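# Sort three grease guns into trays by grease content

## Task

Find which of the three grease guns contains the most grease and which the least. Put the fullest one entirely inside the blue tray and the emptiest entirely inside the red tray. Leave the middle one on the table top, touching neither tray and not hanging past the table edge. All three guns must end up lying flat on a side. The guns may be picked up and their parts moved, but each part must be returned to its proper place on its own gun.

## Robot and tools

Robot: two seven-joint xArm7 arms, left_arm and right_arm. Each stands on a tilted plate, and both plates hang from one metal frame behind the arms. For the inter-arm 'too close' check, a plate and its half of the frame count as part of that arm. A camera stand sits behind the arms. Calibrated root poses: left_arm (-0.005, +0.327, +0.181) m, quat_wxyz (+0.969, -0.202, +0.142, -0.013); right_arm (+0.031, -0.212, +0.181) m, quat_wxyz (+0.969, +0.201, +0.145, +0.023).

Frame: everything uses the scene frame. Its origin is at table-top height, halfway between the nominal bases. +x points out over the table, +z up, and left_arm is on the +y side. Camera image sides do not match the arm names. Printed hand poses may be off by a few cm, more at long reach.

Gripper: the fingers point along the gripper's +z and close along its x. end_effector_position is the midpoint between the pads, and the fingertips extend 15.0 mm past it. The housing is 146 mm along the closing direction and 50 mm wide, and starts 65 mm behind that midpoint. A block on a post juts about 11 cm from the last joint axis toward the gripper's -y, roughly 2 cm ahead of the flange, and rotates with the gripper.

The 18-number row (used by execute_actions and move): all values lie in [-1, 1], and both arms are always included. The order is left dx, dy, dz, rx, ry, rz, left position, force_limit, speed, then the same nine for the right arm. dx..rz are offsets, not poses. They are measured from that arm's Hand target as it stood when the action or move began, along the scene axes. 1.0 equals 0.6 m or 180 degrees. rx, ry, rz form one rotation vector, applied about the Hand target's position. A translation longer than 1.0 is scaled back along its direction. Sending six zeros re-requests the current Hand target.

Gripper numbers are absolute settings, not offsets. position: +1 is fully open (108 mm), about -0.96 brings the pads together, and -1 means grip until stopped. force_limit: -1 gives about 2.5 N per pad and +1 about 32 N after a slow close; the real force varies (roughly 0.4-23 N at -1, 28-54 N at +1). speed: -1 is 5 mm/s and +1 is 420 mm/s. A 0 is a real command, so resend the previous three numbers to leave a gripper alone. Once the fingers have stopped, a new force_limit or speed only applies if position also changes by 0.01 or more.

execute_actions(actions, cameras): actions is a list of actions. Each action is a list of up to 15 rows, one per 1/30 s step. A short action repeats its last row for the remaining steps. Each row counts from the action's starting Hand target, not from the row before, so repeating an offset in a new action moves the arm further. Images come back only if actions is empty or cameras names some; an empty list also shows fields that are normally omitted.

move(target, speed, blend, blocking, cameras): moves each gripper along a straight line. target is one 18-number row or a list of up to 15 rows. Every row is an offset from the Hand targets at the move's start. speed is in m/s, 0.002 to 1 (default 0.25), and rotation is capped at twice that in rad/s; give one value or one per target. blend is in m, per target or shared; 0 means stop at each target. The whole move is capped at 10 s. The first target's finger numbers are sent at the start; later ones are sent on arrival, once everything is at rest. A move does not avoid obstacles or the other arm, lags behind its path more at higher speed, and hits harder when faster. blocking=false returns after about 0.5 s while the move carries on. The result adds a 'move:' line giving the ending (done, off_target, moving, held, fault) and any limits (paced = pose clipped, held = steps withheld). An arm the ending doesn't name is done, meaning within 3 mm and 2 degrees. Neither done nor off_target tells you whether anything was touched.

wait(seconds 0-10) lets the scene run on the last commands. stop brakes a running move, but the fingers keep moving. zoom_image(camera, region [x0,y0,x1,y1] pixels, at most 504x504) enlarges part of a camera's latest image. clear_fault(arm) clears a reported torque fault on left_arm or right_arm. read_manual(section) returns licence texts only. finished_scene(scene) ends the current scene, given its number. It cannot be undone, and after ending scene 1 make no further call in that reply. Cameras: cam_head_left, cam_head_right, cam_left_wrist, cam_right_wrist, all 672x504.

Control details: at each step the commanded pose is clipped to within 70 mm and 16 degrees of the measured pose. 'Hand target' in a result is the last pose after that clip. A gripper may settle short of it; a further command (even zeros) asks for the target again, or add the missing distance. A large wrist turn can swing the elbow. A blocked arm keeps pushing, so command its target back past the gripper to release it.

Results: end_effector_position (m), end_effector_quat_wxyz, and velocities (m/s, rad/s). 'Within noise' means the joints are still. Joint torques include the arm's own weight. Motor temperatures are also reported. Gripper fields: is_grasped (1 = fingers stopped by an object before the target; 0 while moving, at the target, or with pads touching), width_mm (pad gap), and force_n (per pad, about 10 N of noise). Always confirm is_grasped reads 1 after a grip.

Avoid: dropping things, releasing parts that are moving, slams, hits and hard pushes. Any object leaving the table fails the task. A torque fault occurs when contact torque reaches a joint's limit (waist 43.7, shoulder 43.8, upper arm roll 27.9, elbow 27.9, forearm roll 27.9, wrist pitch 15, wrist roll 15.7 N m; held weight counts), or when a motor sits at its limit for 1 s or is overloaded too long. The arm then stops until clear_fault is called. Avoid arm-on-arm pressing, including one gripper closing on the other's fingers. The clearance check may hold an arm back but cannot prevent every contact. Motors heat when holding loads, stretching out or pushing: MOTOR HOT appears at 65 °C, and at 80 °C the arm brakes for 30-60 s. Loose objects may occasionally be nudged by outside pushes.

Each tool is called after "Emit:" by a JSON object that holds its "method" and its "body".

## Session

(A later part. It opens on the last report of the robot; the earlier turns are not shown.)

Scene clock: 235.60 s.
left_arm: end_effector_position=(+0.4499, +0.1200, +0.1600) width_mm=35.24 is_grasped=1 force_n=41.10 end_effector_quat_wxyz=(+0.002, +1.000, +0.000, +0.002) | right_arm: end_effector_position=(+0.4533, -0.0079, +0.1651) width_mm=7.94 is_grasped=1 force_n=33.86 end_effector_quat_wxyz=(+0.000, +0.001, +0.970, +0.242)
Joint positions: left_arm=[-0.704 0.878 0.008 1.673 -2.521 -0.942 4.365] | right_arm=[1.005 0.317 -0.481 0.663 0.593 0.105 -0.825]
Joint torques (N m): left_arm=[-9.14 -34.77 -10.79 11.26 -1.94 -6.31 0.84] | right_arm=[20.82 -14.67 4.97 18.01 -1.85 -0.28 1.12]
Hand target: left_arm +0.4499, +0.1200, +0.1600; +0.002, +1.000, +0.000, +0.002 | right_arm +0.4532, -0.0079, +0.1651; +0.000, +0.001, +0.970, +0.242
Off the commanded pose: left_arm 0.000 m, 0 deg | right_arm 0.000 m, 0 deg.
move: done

Emit:
{"method": "move", "body": {"target": [0,0,0,0,0,0,-1,0.7,-0.6, 0,-0.1667,0,0,0,0,-1,0.3,-0.6], "speed": 0.06, "blocking": false}}

Emit:
{"method": "wait", "body": {"seconds": 0.1}}

Emit:
{"method": "wait", "body": {"seconds": 0.1}}

Emit:
{"method": "wait", "body": {"seconds": 0.1}}

Emit:
{"method": "wait", "body": {"seconds": 0.1}}

Emit:
{"method": "wait", "body": {"seconds": 0.1}}

Emit:
{"method": "wait", "body": {"seconds": 0.1}}

Emit:
{"method": "wait", "body": {"seconds": 0.1}}

Emit:
{"method": "wait", "body": {"seconds": 0.1}}

Emit:
{"method": "wait", "body": {"seconds": 0.1}}

Emit:
{"method": "wait", "body": {"seconds": 0.1}}

Emit:
{"method": "wait", "body": {"seconds": 1.0}}

Emit:
{"method": "move", "body": {"target": [0,0,0,0,0,0,-1,0.7,-0.6, 0,0.1667,0,0,0,0,-1,0.3,-0.6], "speed": 0.06, "blocking": false}}

Emit:
{"method": "wait", "body": {"seconds": 0.1}}

Emit:
{"method": "wait", "body": {"seconds": 0.1}}

Emit:
{"method": "wait", "body": {"seconds": 0.1}}

Emit:
{"method": "wait", "body": {"seconds": 0.1}}

Emit:
{"method": "wait", "body": {"seconds": 0.1}}

Emit:
{"method": "wait", "body": {"seconds": 0.1}}

Emit:
{"method": "wait", "body": {"seconds": 0.1}}

Emit:
{"method": "wait", "body": {"seconds": 0.1}}

Emit:
{"method": "wait", "body": {"seconds": 0.1}}

Emit:
{"method": "wait", "body": {"seconds": 0.1}}

Emit:
{"method": "wait", "body": {"seconds": 1.0, "cameras": ["cam_left_wrist","cam_right_wrist"]}}

Scene clock: 247.80 s.
left_arm: end_effector_position=(+0.4499, +0.1200, +0.1600) width_mm=35.24 is_grasped=1 force_n=40.51 end_effector_quat_wxyz=(+0.002, +1.000, +0.000, +0.002) | right_arm: end_effector_position=(+0.4532, -0.0310, +0.1649) width_mm=7.94 is_grasped=1 force_n=33.87 end_effector_quat_wxyz=(+0.000, +0.001, +0.970, +0.242) end_effector_velocity=(+0.001, -0.059, +0.000) end_effector_angular_velocity=(+0.003, -0.001, -0.002)
Joint positions: left_arm=[-0.704 0.878 0.008 1.673 -2.521 -0.942 4.365] | right_arm=[0.996 0.262 -0.52 0.62 0.565 0.111 -0.852]
Joint velocities: left_arm=[within noise] | right_arm=[-0.011 -0.143 -0.118 -0.106 -0.091 0.021 -0.055]
Joint torques (N m): left_arm=[-13.51 -41.86 -6.13 9.73 1.94 -5.48 -1.31] | right_arm=[4.2 -14.62 3.47 7.85 -3.05 0.2 -1.68]
Hand target: left_arm +0.4499, +0.1200, +0.1600; +0.002, +1.000, +0.000, +0.002 | right_arm +0.4532, -0.0370, +0.1651; +0.000, +0.001, +0.970, +0.242
Tool commands: left_gripper/position=-1.0 left_gripper/force_limit=+0.7 left_gripper/speed=-0.6 right_gripper/position=-1.0 right_gripper/force_limit=+0.3 right_gripper/speed=-0.6
Off the commanded pose: left_arm 0.000 m, 0 deg | right_arm 0.077 m, 0 deg.
move: running

Scene clock: 247.90 s.
left_arm: end_effector_position=(+0.4499, +0.1200, +0.1600) width_mm=35.24 is_grasped=1 force_n=40.39 end_effector_quat_wxyz=(+0.002, +1.000, +0.000, +0.002) | right_arm: end_effector_position=(+0.4532, -0.0370, +0.1649) width_mm=7.94 is_grasped=1 force_n=33.88 end_effector_quat_wxyz=(+0.000, +0.001, +0.970, +0.242) end_effector_velocity=(+0.000, -0.060, +0.000) end_effector_angular_velocity=(+0.001, +0.001, -0.001)
Joint positions: left_arm=[-0.704 0.878 0.008 1.673 -2.521 -0.942 4.365] | right_arm=[0.996 0.248 -0.532 0.609 0.556 0.113 -0.857]
Joint velocities: left_arm=[within noise] | right_arm=[-0.006 -0.144 -0.128 -0.107 -0.103 0.022 -0.048]
Joint torques (N m): left_arm=[-13.49 -42 -6.1 9.64 1.84 -5.68 -1.14] | right_arm=[3.84 -14.19 3.25 7.98 -1.88 0.33 -1.49]
Hand target: left_arm +0.4499, +0.1200, +0.1600; +0.002, +1.000, +0.000, +0.002 | right_arm +0.4532, -0.0430, +0.1651; +0.000, +0.001, +0.970, +0.242
Tool commands: left_gripper/position=-1.0 left_gripper/force_limit=+0.7 left_gripper/speed=-0.6 right_gripper/position=-1.0 right_gripper/force_limit=+0.3 right_gripper/speed=-0.6
Off the commanded pose: left_arm 0.000 m, 0 deg | right_arm 0.071 m, 0 deg.
earlier move: running
wait: 0.10 s; no rest

Scene clock: 248.00 s.
left_arm: end_effector_position=(+0.4499, +0.1200, +0.1600) width_mm=35.24 is_grasped=1 force_n=40.27 end_effector_quat_wxyz=(+0.002, +1.000, +0.000, +0.002) | right_arm: end_effector_position=(+0.4532, -0.0429, +0.1648) width_mm=7.94 is_grasped=1 force_n=33.89 end_effector_quat_wxyz=(+0.000, +0.001, +0.970, +0.242) end_effector_velocity=(+0.000, -0.060, +0.000) end_effector_angular_velocity=(+0.001, +0.001, +0.000)
Joint positions: left_arm=[-0.704 0.878 0.008 1.673 -2.521 -0.942 4.365] | right_arm=[0.995 0.233 -0.545 0.599 0.545 0.115 -0.861]
Joint velocities: left_arm=[within noise] | right_arm=[0 -0.145 -0.137 -0.105 -0.115 0.025 -0.041]
Joint torques (N m): left_arm=[-13.81 -42.13 -6.23 9.92 2.16 -5.55 -1.4] | right_arm=[3.76 -14.52 2.82 7.43 -2.9 0.52 -1.96]
Hand target: left_arm +0.4499, +0.1200, +0.1600; +0.002, +1.000, +0.000, +0.002 | right_arm +0.4532, -0.0489, +0.1651; +0.000, +0.001, +0.970, +0.242
Tool commands: left_gripper/position=-1.0 left_gripper/force_limit=+0.7 left_gripper/speed=-0.6 right_gripper/position=-1.0 right_gripper/force_limit=+0.3 right_gripper/speed=-0.6
Off the commanded pose: left_arm 0.000 m, 0 deg | right_arm 0.065 m, 0 deg.
earlier move: running
wait: 0.10 s; no rest

Scene clock: 248.10 s.
left_arm: end_effector_position=(+0.4499, +0.1200, +0.1600) width_mm=35.24 is_grasped=1 force_n=40.17 end_effector_quat_wxyz=(+0.002, +1.000, +0.000, +0.002) | right_arm: end_effector_position=(+0.4532, -0.0490, +0.1648) width_mm=7.94 is_grasped=1 force_n=33.90 end_effector_quat_wxyz=(+0.000, +0.001, +0.970, +0.242) end_effector_velocity=(+0.000, -0.061, -0.001) end_effector_angular_velocity=(+0.001, +0.003, -0.004)
Joint positions: left_arm=[-0.704 0.878 0.008 1.673 -2.521 -0.942 4.365] | right_arm=[0.995 0.219 -0.559 0.589 0.533 0.118 -0.865]
Joint velocities: left_arm=[within noise] | right_arm=[0 -0.145 -0.145 -0.102 -0.127 0.027 -0.031]
Joint torques (N m): left_arm=[-13.86 -42.3 -6.29 9.87 2.13 -5.63 -1.38] | right_arm=[9 -13.67 3.35 6.99 -2.33 0.23 -1.54]
Hand target: left_arm +0.4499, +0.1200, +0.1600; +0.002, +1.000, +0.000, +0.002 | right_arm +0.4532, -0.0549, +0.1651; +0.000, +0.001, +0.970, +0.242
Tool commands: left_gripper/position=-1.0 left_gripper/force_limit=+0.7 left_gripper/speed=-0.6 right_gripper/position=-1.0 right_gripper/force_limit=+0.3 right_gripper/speed=-0.6
Off the commanded pose: left_arm 0.000 m, 0 deg | right_arm 0.059 m, 0 deg.
earlier move: running
wait: 0.10 s; no rest

Scene clock: 248.20 s.
left_arm: end_effector_position=(+0.4499, +0.1200, +0.1600) width_mm=35.24 is_grasped=1 force_n=40.12 end_effector_quat_wxyz=(+0.002, +1.000, +0.000, +0.002) | right_arm: end_effector_position=(+0.4533, -0.0551, +0.1647) width_mm=7.94 is_grasped=1 force_n=33.92 end_effector_quat_wxyz=(+0.000, +0.001, +0.970, +0.242) end_effector_velocity=(+0.000, -0.062, -0.002) end_effector_angular_velocity=(+0.000, +0.003, -0.003)
Joint positions: left_arm=[-0.704 0.878 0.008 1.673 -2.521 -0.942 4.365] | right_arm=[0.995 0.204 -0.574 0.578 0.519 0.12 -0.868]
Joint velocities: left_arm=[within noise] | right_arm=[0.004 -0.147 -0.155 -0.102 -0.144 0.028 -0.022]
Joint torques (N m): left_arm=[-13.83 -42.05 -6.44 9.77 2.14 -5.63 -1.22] | right_arm=[18.86 -13.69 3.58 7.19 -2.85 0.27 -1.63]
Hand target: left_arm +0.4499, +0.1200, +0.1600; +0.002, +1.000, +0.000, +0.002 | right_arm +0.4532, -0.0609, +0.1651; +0.000, +0.001, +0.970, +0.242
Tool commands: left_gripper/position=-1.0 left_gripper/force_limit=+0.7 left_gripper/speed=-0.6 right_gripper/position=-1.0 right_gripper/force_limit=+0.3 right_gripper/speed=-0.6
Off the commanded pose: left_arm 0.000 m, 0 deg | right_arm 0.053 m, 0 deg.
earlier move: running
wait: 0.10 s; no rest

Scene clock: 248.30 s.
left_arm: end_effector_position=(+0.4499, +0.1200, +0.1600) width_mm=35.24 is_grasped=1 force_n=40.05 end_effector_quat_wxyz=(+0.002, +1.000, +0.000, +0.002) | right_arm: end_effector_position=(+0.4533, -0.0610, +0.1647) width_mm=7.94 is_grasped=1 force_n=33.92 end_effector_quat_wxyz=(+0.000, +0.001, +0.970, +0.242) end_effector_velocity=(+0.000, -0.059, +0.000) end_effector_angular_velocity=(+0.002, -0.001, +0.003)
Joint positions: left_arm=[-0.704 0.878 0.008 1.673 -2.521 -0.942 4.365] | right_arm=[0.997 0.189 -0.59 0.568 0.504 0.123 -0.869]
Joint velocities: left_arm=[within noise] | right_arm=[0.014 -0.148 -0.164 -0.099 -0.161 0.029 -0.012]
Joint torques (N m): left_arm=[-13.89 -41.78 -6.46 9.73 2.15 -5.55 -1.1] | right_arm=[18.38 -13.35 3.17 6.67 -3.04 0.58 -1.45]
Hand target: left_arm +0.4499, +0.1200, +0.1600; +0.002, +1.000, +0.000, +0.002 | right_arm +0.4532, -0.0668, +0.1651; +0.000, +0.001, +0.970, +0.242
Tool commands: left_gripper/position=-1.0 left_gripper/force_limit=+0.7 left_gripper/speed=-0.6 right_gripper/position=-1.0 right_gripper/force_limit=+0.3 right_gripper/speed=-0.6
Off the commanded pose: left_arm 0.000 m, 0 deg | right_arm 0.047 m, 0 deg.
earlier move: running
wait: 0.10 s; no rest

Scene clock: 248.40 s.
left_arm: end_effector_position=(+0.4499, +0.1196, +0.1601) width_mm=35.24 is_grasped=1 force_n=39.83 end_effector_quat_wxyz=(+0.003, +1.000, +0.000, +0.002) end_effector_velocity=(+0.000, -0.006, +0.002) end_effector_angular_velocity=(-0.013, -0.007, -0.005) | right_arm: end_effector_position=(+0.4531, -0.0664, +0.1650) width_mm=7.94 is_grasped=1 force_n=33.56 end_effector_quat_wxyz=(+0.000, +0.001, +0.970, +0.243) end_effector_velocity=(-0.002, -0.055, +0.001) end_effector_angular_velocity=(+0.005, +0.000, +0.006)
Joint positions: left_arm=[-0.704 0.878 0.008 1.673 -2.521 -0.942 4.365] | right_arm=[0.999 0.174 -0.606 0.559 0.487 0.127 -0.87]
Joint velocities: left_arm=[-0.006 -0.001 -0.003 0.003 0 0.008 0] | right_arm=[0.018 -0.148 -0.164 -0.095 -0.172 0.033 0.001]
Joint torques (N m): left_arm=[-9.89 -42 -0.32 8.34 1.8 -9.08 -1.31] | right_arm=[8.42 -12.36 -6.01 3.97 -2.11 -0.75 -1.59]
Hand target: left_arm +0.4499, +0.1200, +0.1600; +0.002, +1.000, +0.000, +0.002 | right_arm +0.4532, -0.0728, +0.1651; +0.000, +0.001, +0.970, +0.242
Tool commands: left_gripper/position=-1.0 left_gripper/force_limit=+0.7 left_gripper/speed=-0.6 right_gripper/position=-1.0 right_gripper/force_limit=+0.3 right_gripper/speed=-0.6
Off the commanded pose: left_arm 0.000 m, 0 deg | right_arm 0.041 m, 0 deg.
earlier move: running
wait: 0.10 s; no rest

Scene clock: 248.50 s.
left_arm: end_effector_position=(+0.4499, +0.1196, +0.1601) width_mm=35.24 is_grasped=1 force_n=39.59 end_effector_quat_wxyz=(+0.003, +1.000, +0.000, +0.002) | right_arm: end_effector_position=(+0.4531, -0.0724, +0.1649) width_mm=7.94 is_grasped=1 force_n=33.47 end_effector_quat_wxyz=(+0.000, +0.001, +0.970, +0.243) end_effector_velocity=(+0.001, -0.060, -0.001) end_effector_angular_velocity=(+0.001, -0.005, +0.000)
Joint positions: left_arm=[-0.704 0.878 0.008 1.673 -2.521 -0.942 4.365] | right_arm=[1 0.159 -0.623 0.549 0.469 0.13 -0.87]
Joint velocities: left_arm=[within noise] | right_arm=[0.014 -0.149 -0.177 -0.093 -0.188 0.028 0.002]
Joint torques (N m): left_arm=[-8.33 -42.39 2.16 8.1 1.83 -10.29 -1.25] | right_arm=[7.91 -12.26 -6.1 3.87 -2.14 -0.92 0.59]
Hand target: left_arm +0.4499, +0.1200, +0.1600; +0.002, +1.000, +0.000, +0.002 | right_arm +0.4532, -0.0788, +0.1651; +0.000, +0.001, +0.970, +0.242
Tool commands: left_gripper/position=-1.0 left_gripper/force_limit=+0.7 left_gripper/speed=-0.6 right_gripper/position=-1.0 right_gripper/force_limit=+0.3 right_gripper/speed=-0.6
Off the commanded pose: left_arm 0.000 m, 0 deg | right_arm 0.035 m, 0 deg.
earlier move: running
wait: 0.10 s; no rest

Scene clock: 248.60 s.
left_arm: end_effector_position=(+0.4499, +0.1196, +0.1601) width_mm=35.24 is_grasped=1 force_n=39.59 end_effector_quat_wxyz=(+0.003, +1.000, +0.000, +0.002) | right_arm: end_effector_position=(+0.4531, -0.0784, +0.1648) width_mm=7.94 is_grasped=1 force_n=33.47 end_effector_quat_wxyz=(+0.000, +0.001, +0.970, +0.243) end_effector_velocity=(+0.000, -0.061, -0.001) end_effector_angular_velocity=(+0.002, +0.001, -0.004)
Joint positions: left_arm=[-0.704 0.878 0.008 1.673 -2.521 -0.942 4.365] | right_arm=[1.001 0.144 -0.641 0.54 0.449 0.133 -0.869]
Joint velocities: left_arm=[within noise] | right_arm=[0.017 -0.152 -0.187 -0.091 -0.21 0.033 0.023]
Joint torques (N m): left_arm=[-6.13 -41.96 5.29 7.03 1.68 -11.9 -1.33] | right_arm=[7.2 -11.98 -6.93 4.58 -2.18 -1.05 1.28]
Hand target: left_arm +0.4499, +0.1200, +0.1600; +0.002, +1.000, +0.000, +0.002 | right_arm +0.4532, -0.0847, +0.1651; +0.000, +0.001, +0.970, +0.242
Tool commands: left_gripper/position=-1.0 left_gripper/force_limit=+0.7 left_gripper/speed=-0.6 right_gripper/position=-1.0 right_gripper/force_limit=+0.3 right_gripper/speed=-0.6
Off the commanded pose: left_arm 0.000 m, 0 deg | right_arm 0.029 m, 0 deg.
earlier move: running
wait: 0.10 s; no rest

Scene clock: 248.70 s.
left_arm: end_effector_position=(+0.4499, +0.1196, +0.1601) width_mm=35.24 is_grasped=1 force_n=39.57 end_effector_quat_wxyz=(+0.003, +1.000, +0.000, +0.002) | right_arm: end_effector_position=(+0.4532, -0.0845, +0.1648) width_mm=7.94 is_grasped=1 force_n=33.46 end_effector_quat_wxyz=(+0.000, +0.001, +0.970, +0.243) end_effector_velocity=(+0.002, -0.060, +0.001) end_effector_angular_velocity=(+0.005, -0.002, -0.006)
Joint positions: left_arm=[-0.704 0.878 0.008 1.673 -2.521 -0.942 4.365] | right_arm=[1.003 0.129 -0.66 0.531 0.427 0.136 -0.865]
Joint velocities: left_arm=[within noise] | right_arm=[0.016 -0.159 -0.193 -0.087 -0.237 0.035 0.041]
Joint torques (N m): left_arm=[-4.27 -41.94 6.8 6.86 1.62 -13.61 -1.24] | right_arm=[5.74 -11.97 -6.96 4.46 -2.83 -1.04 1.38]
Hand target: left_arm +0.4499, +0.1200, +0.1600; +0.002, +1.000, +0.000, +0.002 | right_arm +0.4532, -0.0907, +0.1651; +0.000, +0.001, +0.970, +0.242
Tool commands: left_gripper/position=-1.0 left_gripper/force_limit=+0.7 left_gripper/speed=-0.6 right_gripper/position=-1.0 right_gripper/force_limit=+0.3 right_gripper/speed=-0.6
Off the commanded pose: left_arm 0.000 m, 0 deg | right_arm 0.023 m, 0 deg.
earlier move: running
wait: 0.10 s; no rest

Scene clock: 248.80 s.
left_arm: end_effector_position=(+0.4499, +0.1196, +0.1600) width_mm=35.24 is_grasped=1 force_n=39.54 end_effector_quat_wxyz=(+0.003, +1.000, +0.000, +0.002) | right_arm: end_effector_position=(+0.4532, -0.0904, +0.1647) width_mm=7.94 is_grasped=1 force_n=33.44 end_effector_quat_wxyz=(+0.000, +0.001, +0.970, +0.243) end_effector_velocity=(+0.001, -0.059, +0.000) end_effector_angular_velocity=(+0.003, -0.003, -0.002)
Joint positions: left_arm=[-0.704 0.878 0.008 1.673 -2.521 -0.942 4.365] | right_arm=[1.005 0.113 -0.679 0.522 0.402 0.14 -0.861]
Joint velocities: left_arm=[within noise] | right_arm=[0.013 -0.156 -0.191 -0.084 -0.254 0.034 0.053]
Joint torques (N m): left_arm=[-2.57 -41.89 7.77 6.49 1.19 -14.58 -1.11] | right_arm=[5.11 -11.51 -7.99 4.78 -2.39 -1.03 1.21]
Hand target: left_arm +0.4499, +0.1200, +0.1600; +0.002, +1.000, +0.000, +0.002 | right_arm +0.4532, -0.0967, +0.1651; +0.000, +0.001, +0.970, +0.242
Tool commands: left_gripper/position=-1.0 left_gripper/force_limit=+0.7 left_gripper/speed=-0.6 right_gripper/position=-1.0 right_gripper/force_limit=+0.3 right_gripper/speed=-0.6
Off the commanded pose: left_arm 0.000 m, 0 deg | right_arm 0.017 m, 0 deg.
earlier move: running
wait: 0.10 s; no rest

Scene clock: 249.30 s.
left_arm: end_effector_position=(+0.4500, +0.1198, +0.1600) width_mm=35.24 is_grasped=1 force_n=39.25 end_effector_quat_wxyz=(+0.003, +1.000, +0.000, +0.002) | right_arm: end_effector_position=(+0.4532, -0.1078, +0.1650) width_mm=7.94 is_grasped=1 force_n=33.24 end_effector_quat_wxyz=(+0.000, +0.001, +0.970, +0.242) end_effector_velocity=(+0.001, +0.000, +0.001) end_effector_angular_velocity=(-0.006, -0.002, -0.001)
Joint positions: left_arm=[-0.704 0.878 0.009 1.673 -2.522 -0.942 4.365] | right_arm=[1.013 0.063 -0.745 0.498 0.292 0.153 -0.816]
Joint velocities: left_arm=[within noise] | right_arm=[0.013 -0.005 -0.018 -0.002 -0.048 0 0.042]
Joint torques (N m): left_arm=[1.33 -41.97 7.98 5.7 0.78 -14.53 0.62] | right_arm=[3.77 -9.09 -7 6.73 -1.19 -1.11 1.1]
Hand target: left_arm +0.4499, +0.1200, +0.1600; +0.002, +1.000, +0.000, +0.002 | right_arm +0.4532, -0.1079, +0.1651; +0.000, +0.001, +0.970, +0.242
Tool commands: left_gripper/position=-1.0 left_gripper/force_limit=+0.7 left_gripper/speed=-0.6 right_gripper/position=-1.0 right_gripper/force_limit=+0.3 right_gripper/speed=-0.6
Off the commanded pose: left_arm 0.000 m, 0 deg | right_arm 0.000 m, 0 deg.
earlier move: done
wait: 0.50 of 1 s (the move ended)

Scene clock: 249.80 s.
left_arm: end_effector_position=(+0.4500, +0.1200, +0.1599) width_mm=35.24 is_grasped=1 force_n=39.11 end_effector_quat_wxyz=(+0.002, +1.000, +0.000, +0.002) | right_arm: end_effector_position=(+0.4529, -0.0846, +0.1655) width_mm=7.94 is_grasped=1 force_n=33.42 end_effector_quat_wxyz=(+0.000, +0.001, +0.971, +0.240) end_effector_velocity=(+0.000, +0.061, +0.000) end_effector_angular_velocity=(+0.000, +0.001, +0.003)
Joint positions: left_arm=[-0.704 0.878 0.009 1.673 -2.522 -0.942 4.366] | right_arm=[1.019 0.126 -0.679 0.529 0.391 0.138 -0.833]
Joint velocities: left_arm=[within noise] | right_arm=[-0.017 0.162 0.199 0.091 0.269 -0.034 -0.065]
Joint torques (N m): left_arm=[-4.5 -41.44 3.69 6.47 -0.12 -13.69 0.92] | right_arm=[-6.93 -2.29 1.7 14.47 2.64 -3.04 -1.4]
Hand target: left_arm +0.4499, +0.1200, +0.1600; +0.002, +1.000, +0.000, +0.002 | right_arm +0.4532, -0.0788, +0.1650; +0.000, +0.001, +0.970, +0.242
Tool commands: left_gripper/position=-1.0 left_gripper/force_limit=+0.7 left_gripper/speed=-0.6 right_gripper/position=-1.0 right_gripper/force_limit=+0.3 right_gripper/speed=-0.6
Off the commanded pose: left_arm 0.000 m, 0 deg | right_arm 0.077 m, 0 deg.
move: running

Scene clock: 249.90 s.
left_arm: end_effector_position=(+0.4499, +0.1201, +0.1599) width_mm=35.24 is_grasped=1 force_n=39.14 end_effector_quat_wxyz=(+0.002, +1.000, +0.000, +0.002) | right_arm: end_effector_position=(+0.4529, -0.0787, +0.1654) width_mm=7.94 is_grasped=1 force_n=33.43 end_effector_quat_wxyz=(+0.000, +0.001, +0.971, +0.240) end_effector_velocity=(+0.001, +0.058, -0.001) end_effector_angular_velocity=(+0.001, +0.000, -0.005)
Joint positions: left_arm=[-0.704 0.878 0.009 1.673 -2.522 -0.942 4.366] | right_arm=[1.017 0.142 -0.659 0.538 0.417 0.135 -0.839]
Joint velocities: left_arm=[within noise] | right_arm=[-0.03 0.156 0.197 0.094 0.252 -0.034 -0.056]
Joint torques (N m): left_arm=[-5.57 -41.31 3.09 6.75 0.07 -13.28 1.15] | right_arm=[-5.95 -3.05 2.09 14.78 2.16 -2.87 -1.76]
Hand target: left_arm +0.4499, +0.1200, +0.1600; +0.002, +1.000, +0.000, +0.002 | right_arm +0.4532, -0.0728, +0.1650; +0.000, +0.001, +0.970, +0.242
Tool commands: left_gripper/position=-1.0 left_gripper/force_limit=+0.7 left_gripper/speed=-0.6 right_gripper/position=-1.0 right_gripper/force_limit=+0.3 right_gripper/speed=-0.6
Off the commanded pose: left_arm 0.000 m, 0 deg | right_arm 0.071 m, 0 deg.
earlier move: running
wait: 0.10 s; no rest

Scene clock: 250.00 s.
left_arm: end_effector_position=(+0.4499, +0.1201, +0.1599) width_mm=35.24 is_grasped=1 force_n=39.21 end_effector_quat_wxyz=(+0.002, +1.000, +0.000, +0.002) | right_arm: end_effector_position=(+0.4529, -0.0728, +0.1653) width_mm=7.94 is_grasped=1 force_n=33.44 end_effector_quat_wxyz=(+0.000, +0.001, +0.971, +0.240) end_effector_velocity=(+0.001, +0.059, +0.000) end_effector_angular_velocity=(+0.003, -0.001, -0.002)
Joint positions: left_arm=[-0.704 0.878 0.009 1.673 -2.522 -0.942 4.366] | right_arm=[1.013 0.158 -0.639 0.547 0.442 0.131 -0.844]
Joint velocities: left_arm=[within noise] | right_arm=[-0.033 0.154 0.197 0.097 0.234 -0.033 -0.046]
Joint torques (N m): left_arm=[-6.61 -40.9 2.44 7.09 0.24 -13.09 0.89] | right_arm=[-5.55 -3.98 2.15 14.68 2.45 -2.95 -1.88]
Hand target: left_arm +0.4499, +0.1200, +0.1600; +0.002, +1.000, +0.000, +0.002 | right_arm +0.4532, -0.0668, +0.1650; +0.000, +0.001, +0.970, +0.242
Tool commands: left_gripper/position=-1.0 left_gripper/force_limit=+0.7 left_gripper/speed=-0.6 right_gripper/position=-1.0 right_gripper/force_limit=+0.3 right_gripper/speed=-0.6
Off the commanded pose: left_arm 0.000 m, 0 deg | right_arm 0.065 m, 0 deg.
earlier move: running
wait: 0.10 s; no rest

Scene clock: 250.10 s.
left_arm: end_effector_position=(+0.4499, +0.1201, +0.1599) width_mm=35.24 is_grasped=1 force_n=39.24 end_effector_quat_wxyz=(+0.002, +1.000, +0.000, +0.002) | right_arm: end_effector_position=(+0.4530, -0.0668, +0.1653) width_mm=7.94 is_grasped=1 force_n=33.45 end_effector_quat_wxyz=(+0.000, +0.001, +0.971, +0.240) end_effector_velocity=(+0.000, +0.060, +0.000) end_effector_angular_velocity=(+0.003, +0.001, +0.002)
Joint positions: left_arm=[-0.704 0.878 0.009 1.673 -2.522 -0.942 4.366] | right_arm=[1.01 0.173 -0.62 0.557 0.464 0.128 -0.848]
Joint velocities: left_arm=[within noise] | right_arm=[-0.032 0.152 0.192 0.097 0.21 -0.031 -0.031]
Joint torques (N m): left_arm=[-7.78 -40.99 1.26 7.21 0.2 -12.64 0.66] | right_arm=[-5.02 -4.25 2.59 15.14 2.11 -3.1 -1.63]
Hand target: left_arm +0.4499, +0.1200, +0.1600; +0.002, +1.000, +0.000, +0.002 | right_arm +0.4532, -0.0609, +0.1650; +0.000, +0.001, +0.970, +0.242
Tool commands: left_gripper/position=-1.0 left_gripper/force_limit=+0.7 left_gripper/speed=-0.6 right_gripper/position=-1.0 right_gripper/force_limit=+0.3 right_gripper/speed=-0.6
Off the commanded pose: left_arm 0.000 m, 0 deg | right_arm 0.059 m, 0 deg.
earlier move: running
wait: 0.10 s; no rest

Scene clock: 250.20 s.
left_arm: end_effector_position=(+0.4499, +0.1206, +0.1599) width_mm=35.24 is_grasped=1 force_n=39.26 end_effector_quat_wxyz=(+0.001, +1.000, +0.000, +0.001) end_effector_velocity=(+0.000, +0.006, -0.002) end_effector_angular_velocity=(+0.016, +0.006, +0.005) | right_arm: end_effector_position=(+0.4531, -0.0612, +0.1651) width_mm=7.94 is_grasped=1 force_n=33.74 end_effector_quat_wxyz=(+0.000, +0.001, +0.971, +0.240) end_effector_velocity=(+0.001, +0.056, -0.002) end_effector_angular_velocity=(+0.000, +0.002, -0.010)
Joint positions: left_arm=[-0.704 0.878 0.009 1.673 -2.522 -0.944 4.366] | right_arm=[1.007 0.188 -0.601 0.567 0.484 0.125 -0.85]
Joint velocities: left_arm=[0.003 0 0.006 -0.003 0 -0.009 0] | right_arm=[-0.033 0.149 0.179 0.098 0.19 -0.033 -0.015]
Joint torques (N m): left_arm=[-11.53 -41.17 -8.28 9.8 0.48 -6.13 0.91] | right_arm=[5.84 -5.01 10.85 19.08 1.84 -2.44 -1.45]
Hand target: left_arm +0.4499, +0.1200, +0.1600; +0.002, +1.000, +0.000, +0.002 | right_arm +0.4532, -0.0549, +0.1650; +0.000, +0.001, +0.970, +0.242
Tool commands: left_gripper/position=-1.0 left_gripper/force_limit=+0.7 left_gripper/speed=-0.6 right_gripper/position=-1.0 right_gripper/force_limit=+0.3 right_gripper/speed=-0.6
Off the commanded pose: left_arm 0.001 m, 0 deg | right_arm 0.053 m, 0 deg.
earlier move: running
wait: 0.10 s; no rest

Scene clock: 250.30 s.
left_arm: end_effector_position=(+0.4499, +0.1207, +0.1599) width_mm=35.24 is_grasped=1 force_n=39.32 end_effector_quat_wxyz=(+0.001, +1.000, +0.000, +0.001) | right_arm: end_effector_position=(+0.4530, -0.0551, +0.1651) width_mm=7.94 is_grasped=1 force_n=33.83 end_effector_quat_wxyz=(+0.000, +0.001, +0.971, +0.241) end_effector_velocity=(+0.000, +0.062, +0.001) end_effector_angular_velocity=(+0.005, -0.001, +0.004)
Joint positions: left_arm=[-0.704 0.878 0.009 1.673 -2.522 -0.944 4.366] | right_arm=[1.004 0.203 -0.583 0.577 0.502 0.122 -0.851]
Joint velocities: left_arm=[within noise] | right_arm=[-0.022 0.147 0.174 0.102 0.168 -0.028 -0.002]
Joint torques (N m): left_arm=[-13.14 -40.83 -11.74 10.51 0.31 -3.09 0.71] | right_arm=[4.99 -5.74 11.13 18.74 1.35 -2.38 -1.44]
Hand target: left_arm +0.4499, +0.1200, +0.1600; +0.002, +1.000, +0.000, +0.002 | right_arm +0.4532, -0.0489, +0.1651; +0.000, +0.001, +0.970, +0.242
Tool commands: left_gripper/position=-1.0 left_gripper/force_limit=+0.7 left_gripper/speed=-0.6 right_gripper/position=-1.0 right_gripper/force_limit=+0.3 right_gripper/speed=-0.6
Off the commanded pose: left_arm 0.001 m, 0 deg | right_arm 0.047 m, 0 deg.
earlier move: running
wait: 0.10 s; no rest

Scene clock: 250.40 s.
left_arm: end_effector_position=(+0.4499, +0.1206, +0.1599) width_mm=35.24 is_grasped=1 force_n=39.36 end_effector_quat_wxyz=(+0.001, +1.000, +0.000, +0.001) | right_arm: end_effector_position=(+0.4530, -0.0490, +0.1652) width_mm=7.94 is_grasped=1 force_n=33.80 end_effector_quat_wxyz=(+0.000, +0.001, +0.971, +0.241) end_effector_velocity=(+0.000, +0.061, +0.000) end_effector_angular_velocity=(+0.004, -0.004, +0.005)
Joint positions: left_arm=[-0.704 0.878 0.009 1.673 -2.522 -0.944 4.366] | right_arm=[1.002 0.218 -0.567 0.587 0.518 0.119 -0.851]
Joint velocities: left_arm=[within noise] | right_arm=[-0.018 0.146 0.163 0.104 0.152 -0.029 0.005]
Joint torques (N m): left_arm=[-15.2 -40.83 -13.8 11.42 0.76 -0.03 0.76] | right_arm=[5.65 -6.51 10.46 18.83 1.45 -2.14 0.7]
Hand target: left_arm +0.4499, +0.1200, +0.1600; +0.002, +1.000, +0.000, +0.002 | right_arm +0.4532, -0.0430, +0.1651; +0.000, +0.001, +0.970, +0.242
Tool commands: left_gripper/position=-1.0 left_gripper/force_limit=+0.7 left_gripper/speed=-0.6 right_gripper/position=-1.0 right_gripper/force_limit=+0.3 right_gripper/speed=-0.6
Off the commanded pose: left_arm 0.001 m, 0 deg | right_arm 0.041 m, 0 deg.
earlier move: running
wait: 0.10 s; no rest

Scene clock: 250.50 s.
left_arm: end_effector_position=(+0.4499, +0.1204, +0.1599) width_mm=35.24 is_grasped=1 force_n=39.43 end_effector_quat_wxyz=(+0.002, +1.000, +0.000, +0.001) end_effector_velocity=(+0.000, -0.003, +0.000) end_effector_angular_velocity=(-0.008, +0.000, +0.001) | right_arm: end_effector_position=(+0.4530, -0.0429, +0.1652) width_mm=7.94 is_grasped=1 force_n=33.78 end_effector_quat_wxyz=(+0.000, +0.001, +0.971, +0.241) end_effector_velocity=(+0.000, +0.060, +0.000) end_effector_angular_velocity=(+0.002, -0.001, -0.003)
Joint positions: left_arm=[-0.704 0.878 0.009 1.673 -2.522 -0.943 4.366] | right_arm=[1.001 0.232 -0.551 0.598 0.532 0.116 -0.849]
Joint velocities: left_arm=[0 0 -0.002 0.001 -0.003 0.006 0] | right_arm=[-0.011 0.145 0.152 0.105 0.135 -0.029 0.025]
Joint torques (N m): left_arm=[-16.66 -40.46 -14.16 11.62 1.39 -0.04 0.59] | right_arm=[5.32 -6.26 10.3 19.75 1.42 -2.35 0.96]
Hand target: left_arm +0.4499, +0.1200, +0.1600; +0.002, +1.000, +0.000, +0.002 | right_arm +0.4532, -0.0370, +0.1651; +0.000, +0.001, +0.970, +0.242
Tool commands: left_gripper/position=-1.0 left_gripper/force_limit=+0.7 left_gripper/speed=-0.6 right_gripper/position=-1.0 right_gripper/force_limit=+0.3 right_gripper/speed=-0.6
Off the commanded pose: left_arm 0.000 m, 0 deg | right_arm 0.035 m, 0 deg.
earlier move: running
wait: 0.10 s; no rest

Scene clock: 250.60 s.
left_arm: end_effector_position=(+0.4499, +0.1202, +0.1599) width_mm=35.24 is_grasped=1 force_n=39.48 end_effector_quat_wxyz=(+0.002, +1.000, +0.000, +0.001) | right_arm: end_effector_position=(+0.4530, -0.0369, +0.1652) width_mm=7.94 is_grasped=1 force_n=33.76 end_effector_quat_wxyz=(+0.000, +0.001, +0.970, +0.241) end_effector_velocity=(-0.001, +0.059, +0.000) end_effector_angular_velocity=(+0.002, +0.002, -0.003)
Joint positions: left_arm=[-0.704 0.878 0.009 1.673 -2.522 -0.943 4.366] | right_arm=[1 0.247 -0.536 0.608 0.545 0.114 -0.846]
Joint velocities: left_arm=[within noise] | right_arm=[-0.006 0.143 0.14 0.105 0.12 -0.025 0.036]
Joint torques (N m): left_arm=[-18.67 -40.64 -13.85 11.64 1.66 0.03 0.31] | right_arm=[5.57 -6.34 10.35 19.88 0.99 -2.54 1.35]
Hand target: left_arm +0.4499, +0.1200, +0.1600; +0.002, +1.000, +0.000, +0.002 | right_arm +0.4532, -0.0310, +0.1651; +0.000, +0.001, +0.970, +0.242
Tool commands: left_gripper/position=-1.0 left_gripper/force_limit=+0.7 left_gripper/speed=-0.6 right_gripper/position=-1.0 right_gripper/force_limit=+0.3 right_gripper/speed=-0.6
Off the commanded pose: left_arm 0.000 m, 0 deg | right_arm 0.029 m, 0 deg.
earlier move: running
wait: 0.10 s; no rest

Scene clock: 250.70 s.
left_arm: end_effector_position=(+0.4499, +0.1201, +0.1599) width_mm=35.24 is_grasped=1 force_n=39.54 end_effector_quat_wxyz=(+0.002, +1.000, +0.000, +0.001) | right_arm: end_effector_position=(+0.4530, -0.0309, +0.1652) width_mm=7.94 is_grasped=1 force_n=33.75 end_effector_quat_wxyz=(+0.000, +0.001, +0.970, +0.241) end_effector_velocity=(+0.000, +0.060, +0.000) end_effector_angular_velocity=(+0.002, +0.000, -0.002)
Joint positions: left_arm=[-0.704 0.878 0.009 1.673 -2.522 -0.942 4.366] | right_arm=[1 0.261 -0.523 0.619 0.556 0.112 -0.843]
Joint velocities: left_arm=[within noise] | right_arm=[0 0.143 0.13 0.108 0.106 -0.023 0.043]
Joint torques (N m): left_arm=[-19.62 -40.61 -14.12 11.56 2.12 0.23 0.11] | right_arm=[5.93 -6.39 10.37 20.11 0.67 -2.32 0.99]
Hand target: left_arm +0.4499, +0.1200, +0.1600; +0.002, +1.000, +0.000, +0.002 | right_arm +0.4532, -0.0251, +0.1651; +0.000, +0.001, +0.970, +0.242
Tool commands: left_gripper/position=-1.0 left_gripper/force_limit=+0.7 left_gripper/speed=-0.6 right_gripper/position=-1.0 right_gripper/force_limit=+0.3 right_gripper/speed=-0.6
Off the commanded pose: left_arm 0.000 m, 0 deg | right_arm 0.023 m, 0 deg.
earlier move: running
wait: 0.10 s; no rest

Scene clock: 250.80 s.
left_arm: end_effector_position=(+0.4499, +0.1200, +0.1600) width_mm=35.24 is_grasped=1 force_n=39.62 end_effector_quat_wxyz=(+0.002, +1.000, +0.000, +0.002) | right_arm: end_effector_position=(+0.4530, -0.0250, +0.1652) width_mm=7.94 is_grasped=1 force_n=33.74 end_effector_quat_wxyz=(+0.000, +0.001, +0.970, +0.241) end_effector_velocity=(+0.000, +0.058, -0.003) end_effector_angular_velocity=(-0.003, +0.004, -0.006)
Joint positions: left_arm=[-0.704 0.878 0.009 1.673 -2.522 -0.942 4.366] | right_arm=[1 0.275 -0.51 0.63 0.566 0.109 -0.838]
Joint velocities: left_arm=[within noise] | right_arm=[0 0.146 0.121 0.111 0.094 -0.021 0.053]
Joint torques (N m): left_arm=[-19.97 -40.36 -14.09 11.33 2.16 -0.06 -0.15] | right_arm=[14.26 -7.51 10.25 20.6 1.13 -2.65 1.32]
Hand target: left_arm +0.4499, +0.1200, +0.1600; +0.002, +1.000, +0.000, +0.002 | right_arm +0.4532, -0.0191, +0.1651; +0.000, +0.001, +0.970, +0.242
Tool commands: left_gripper/position=-1.0 left_gripper/force_limit=+0.7 left_gripper/speed=-0.6 right_gripper/position=-1.0 right_gripper/force_limit=+0.3 right_gripper/speed=-0.6
Off the commanded pose: left_arm 0.000 m, 0 deg | right_arm 0.017 m, 0 deg.
earlier move: running
wait: 0.10 s; no rest

Scene clock: 251.30 s.
left_arm: end_effector_position=(+0.4499, +0.1200, +0.1600) width_mm=35.24 is_grasped=1 force_n=40.03 end_effector_quat_wxyz=(+0.002, +1.000, +0.000, +0.002) | right_arm: end_effector_position=(+0.4531, -0.0078, +0.1651) width_mm=7.94 is_grasped=1 force_n=33.75 end_effector_quat_wxyz=(+0.000, +0.001, +0.970, +0.242)
Joint positions: left_arm=[-0.704 0.878 0.009 1.673 -2.522 -0.942 4.366] | right_arm=[1.002 0.316 -0.478 0.663 0.589 0.104 -0.822]
Joint torques (N m): left_arm=[-20.43 -40 -13.67 10.79 0.82 -0.69 -1.17] | right_arm=[7.04 -9.66 10.65 23.02 0.49 -2.77 0.82]
Hand target: left_arm +0.4499, +0.1200, +0.1600; +0.002, +1.000, +0.000, +0.002 | right_arm +0.4532, -0.0079, +0.1651; +0.000, +0.001, +0.970, +0.242
Tool commands: left_gripper/position=-1.0 left_gripper/force_limit=+0.7 left_gripper/speed=-0.6 right_gripper/position=-1.0 right_gripper/force_limit=+0.3 right_gripper/speed=-0.6
Off the commanded pose: left_arm 0.000 m, 0 deg | right_arm 0.000 m, 0 deg.
earlier move: done
wait: 0.50 of 1 s (the move ended)
Images, in order (width x height): cam_left_wrist 672x504, cam_right_wrist 672x504.

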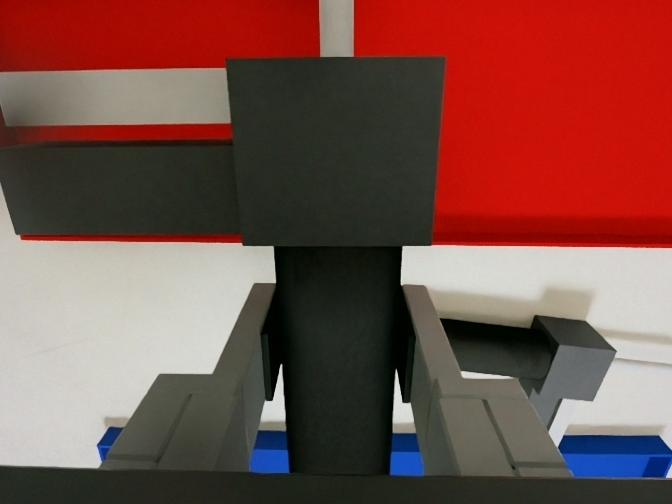

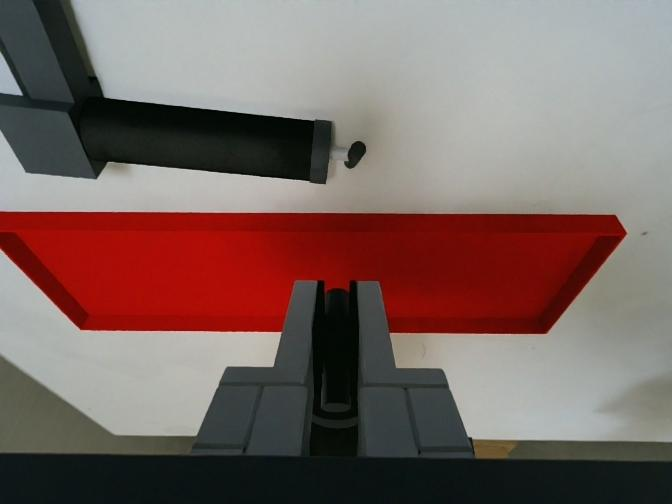

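Emit:
{"method": "move", "body": {"target": [[0,0,0,0,0,0,-1,0.7,-0.6, 0,0,0,0,0,0,0.5,0.5,-0.3],[0,0.2,0,0,0,0,-1,0.7,-0.6, 0,-0.1667,0,0,0,0,0.5,0.5,-0.3],[-0.0388,0.3925,-0.1,0,0,0.511,-1,0.7,-0.6, -0.0208,-0.5205,-0.0085,-0.1299,0.1071,-0.4286,0.5,0.5,-0.3],[-0.0388,0.3925,-0.2167,0,0,0.511,-1,0.7,-0.6, -0.0208,-0.5205,-0.175,-0.1299,0.1071,-0.4286,0.5,0.5,-0.3],[-0.0388,0.3925,-0.23,0,0,0.511,-1,0.7,-0.6, -0.0208,-0.5205,-0.2385,-0.1299,0.1071,-0.4286,0.5,0.5,-0.3],[-0.0388,0.3925,-0.23,0,0,0.511,0.0,0.5,-0.5, -0.0208,-0.5205,-0.2385,-0.1299,0.1071,-0.4286,-1,0.7,-0.6],[-0.0388,0.3925,0,0,0,0.511,0.0,0.5,-0.5, -0.0208,-0.5205,-0.0085,-0.1299,0.1071,-0.4286,-1,0.7,-0.6]], "speed": [0.1,0.3,0.5,0.3,0.12,0.1,0.25], "blend": [0,0.02,0.01,0.005,0,0,0], "cameras": ["cam_left_wrist","cam_right_wrist"]}}

Scene clock: 298.90 s.
left_arm: end_effector_position=(+0.4266, +0.3555, +0.1600) width_mm=52.99 is_grasped=0 force_n=0.00 end_effector_quat_wxyz=(+0.000, +0.695, +0.719, +0.003) | right_arm: end_effector_position=(+0.4407, -0.3201, +0.1599) width_mm=35.48 is_grasped=1 force_n=25.74 end_effector_quat_wxyz=(+0.000, +0.636, +0.772, +0.000)
Joint positions: left_arm=[-0.865 0.379 0.642 1.056 -2.699 -0.623 3.244] | right_arm=[0.094 -0.268 -0.257 0.464 -0.906 0.544 1.225]
Joint torques (N m): left_arm=[-14.08 -24.15 -1.05 6.67 2.54 -6.2 -1.39] | right_arm=[14.51 -15.11 8.36 19.52 1.34 -0.56 -1.5]
Hand target: left_arm +0.4266, +0.3555, +0.1600; +0.000, +0.695, +0.719, +0.003 | right_arm +0.4407, -0.3202, +0.1600; +0.000, +0.636, +0.772, +0.000
Off the commanded pose: left_arm 0.000 m, 0 deg | right_arm 0.000 m, 0 deg.
move: done; limits=paced
Images, in order (width x height): cam_left_wrist 672x504, cam_right_wrist 672x504.

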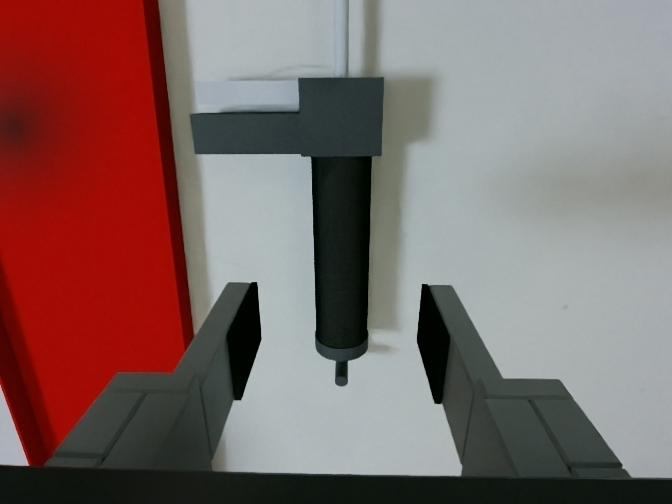

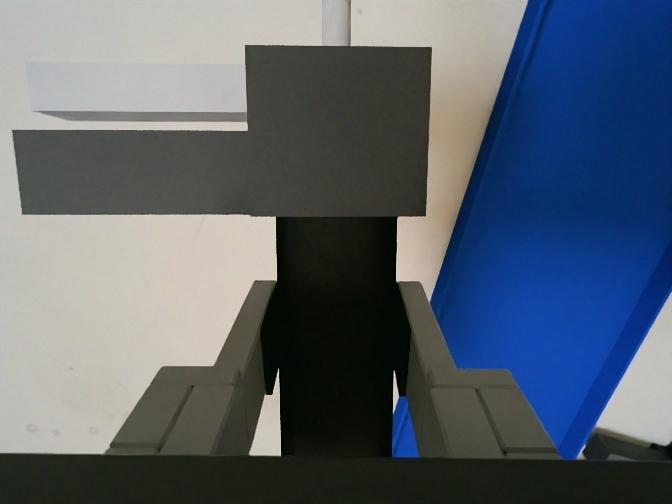

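Emit:
{"method": "move", "body": {"target": [[0.034,-0.1758,0.033,-0.1203,-0.1246,-0.4999,0.5,0.5,-0.3, 0.0155,0.2503,0,0,0,0.439,-0.98,1.0,-0.6],[0.034,-0.4092,0.0267,-0.1203,-0.1246,-0.4999,0.5,0.5,-0.3, 0.0155,0.4503,0,0,0,0.439,-0.98,1.0,-0.6]], "speed": [0.5,0.25], "blend": [0.01,0], "cameras": ["cam_left_wrist","cam_right_wrist"]}}

Scene clock: 327.73 s.
left_arm: end_effector_position=(+0.4471, +0.1100, +0.1760) width_mm=80.50 is_grasped=0 force_n=0.00 end_effector_quat_wxyz=(+0.244, +0.970, +0.001, +0.002) | right_arm: end_effector_position=(+0.4500, -0.0500, +0.1600) width_mm=35.35 is_grasped=1 force_n=32.84 end_effector_quat_wxyz=(+0.000, -0.001, +1.000, +0.000)
Joint positions: left_arm=[-0.407 0.577 -0.114 1.354 -2.892 -0.5 4.847] | right_arm=[0.48 0.278 0.017 0.814 -0.872 0.68 0.489]
Joint torques (N m): left_arm=[-16.37 -26.81 -8.03 9.58 1.18 -4.6 -1.47] | right_arm=[23.1 -13.58 13.12 21.49 1.24 -0.57 1.2]
Hand target: left_arm +0.4470, +0.1100, +0.1760; +0.244, +0.970, +0.000, +0.002 | right_arm +0.4500, -0.0500, +0.1600; +0.000, -0.001, +1.000, +0.000
Off the commanded pose: left_arm 0.000 m, 0 deg | right_arm 0.000 m, 0 deg.
move: done
Images, in order (width x height): cam_left_wrist 672x504, cam_right_wrist 672x504.

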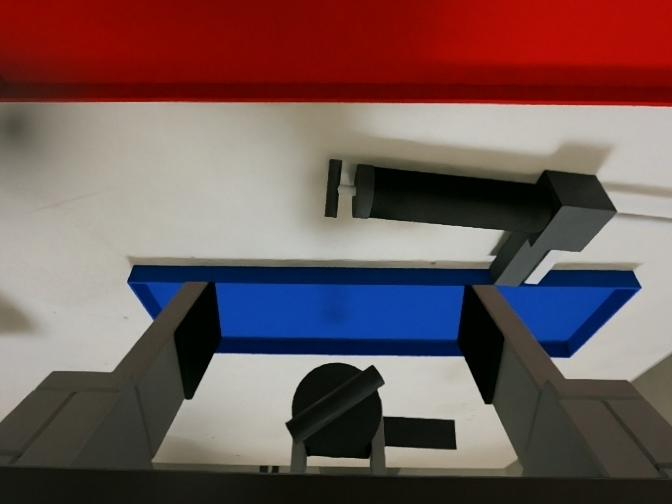

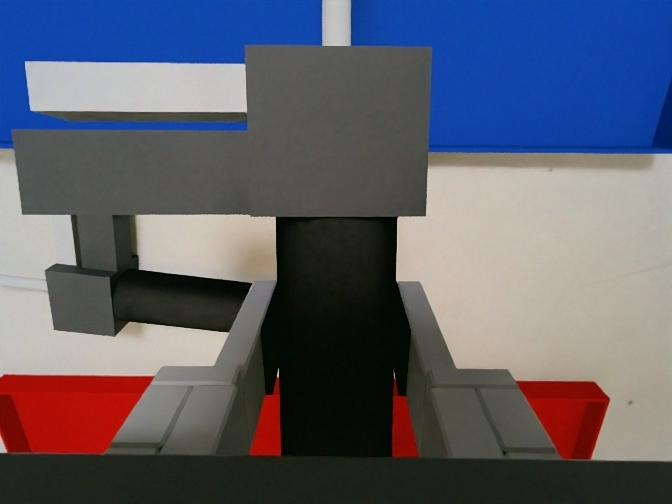

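Emit:
{"method": "move", "body": {"target": [[-0.003,-0.06,0.0083,0,-0.122,0,0.5,0.5,-0.3, 0,0,0,0,0,0,-0.98,1.0,-0.6],[-0.003,-0.06,0.0083,0,-0.122,0,-1,0.3,-0.6, 0,0,0,0,0,0,-0.98,1.0,-0.6]], "speed": 0.2, "cameras": ["cam_left_wrist"]}}

Scene clock: 348.70 s.
left_arm: end_effector_position=(+0.4453, +0.0740, +0.1810) width_mm=7.97 is_grasped=1 force_n=34.21 end_effector_quat_wxyz=(+0.240, +0.952, -0.046, +0.186) | right_arm: end_effector_position=(+0.4500, -0.0499, +0.1599) width_mm=35.35 is_grasped=1 force_n=33.52 end_effector_quat_wxyz=(+0.000, -0.001, +1.000, +0.000)
Joint positions: left_arm=[-1.253 0.588 0.622 1.073 -2.82 -0.034 4.591] | right_arm=[0.48 0.278 0.017 0.814 -0.872 0.68 0.489]
Joint torques (N m): left_arm=[-15.74 -19.24 -4.24 8.83 -2.53 1.43 -1.15] | right_arm=[20.62 -16.64 11.52 21.5 0.87 -1.47 1.09]
Hand target: left_arm +0.4452, +0.0740, +0.1810; +0.240, +0.952, -0.046, +0.186 | right_arm +0.4500, -0.0500, +0.1600; +0.000, -0.001, +1.000, +0.000
Off the commanded pose: left_arm 0.000 m, 0 deg | right_arm 0.000 m, 0 deg.
move: done
Images, in order (width x height): cam_left_wrist 672x504.

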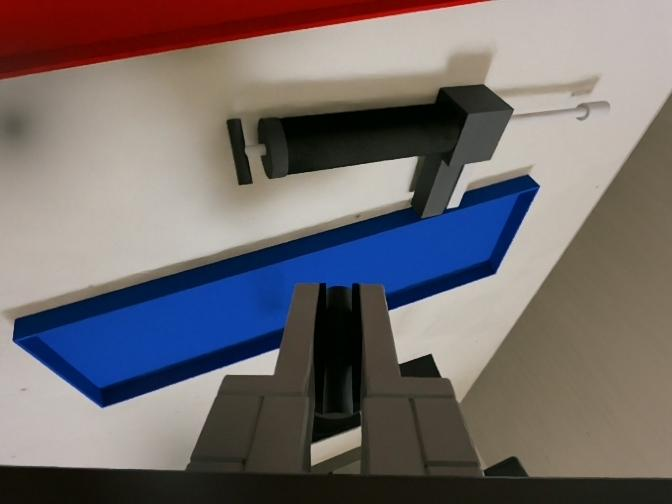

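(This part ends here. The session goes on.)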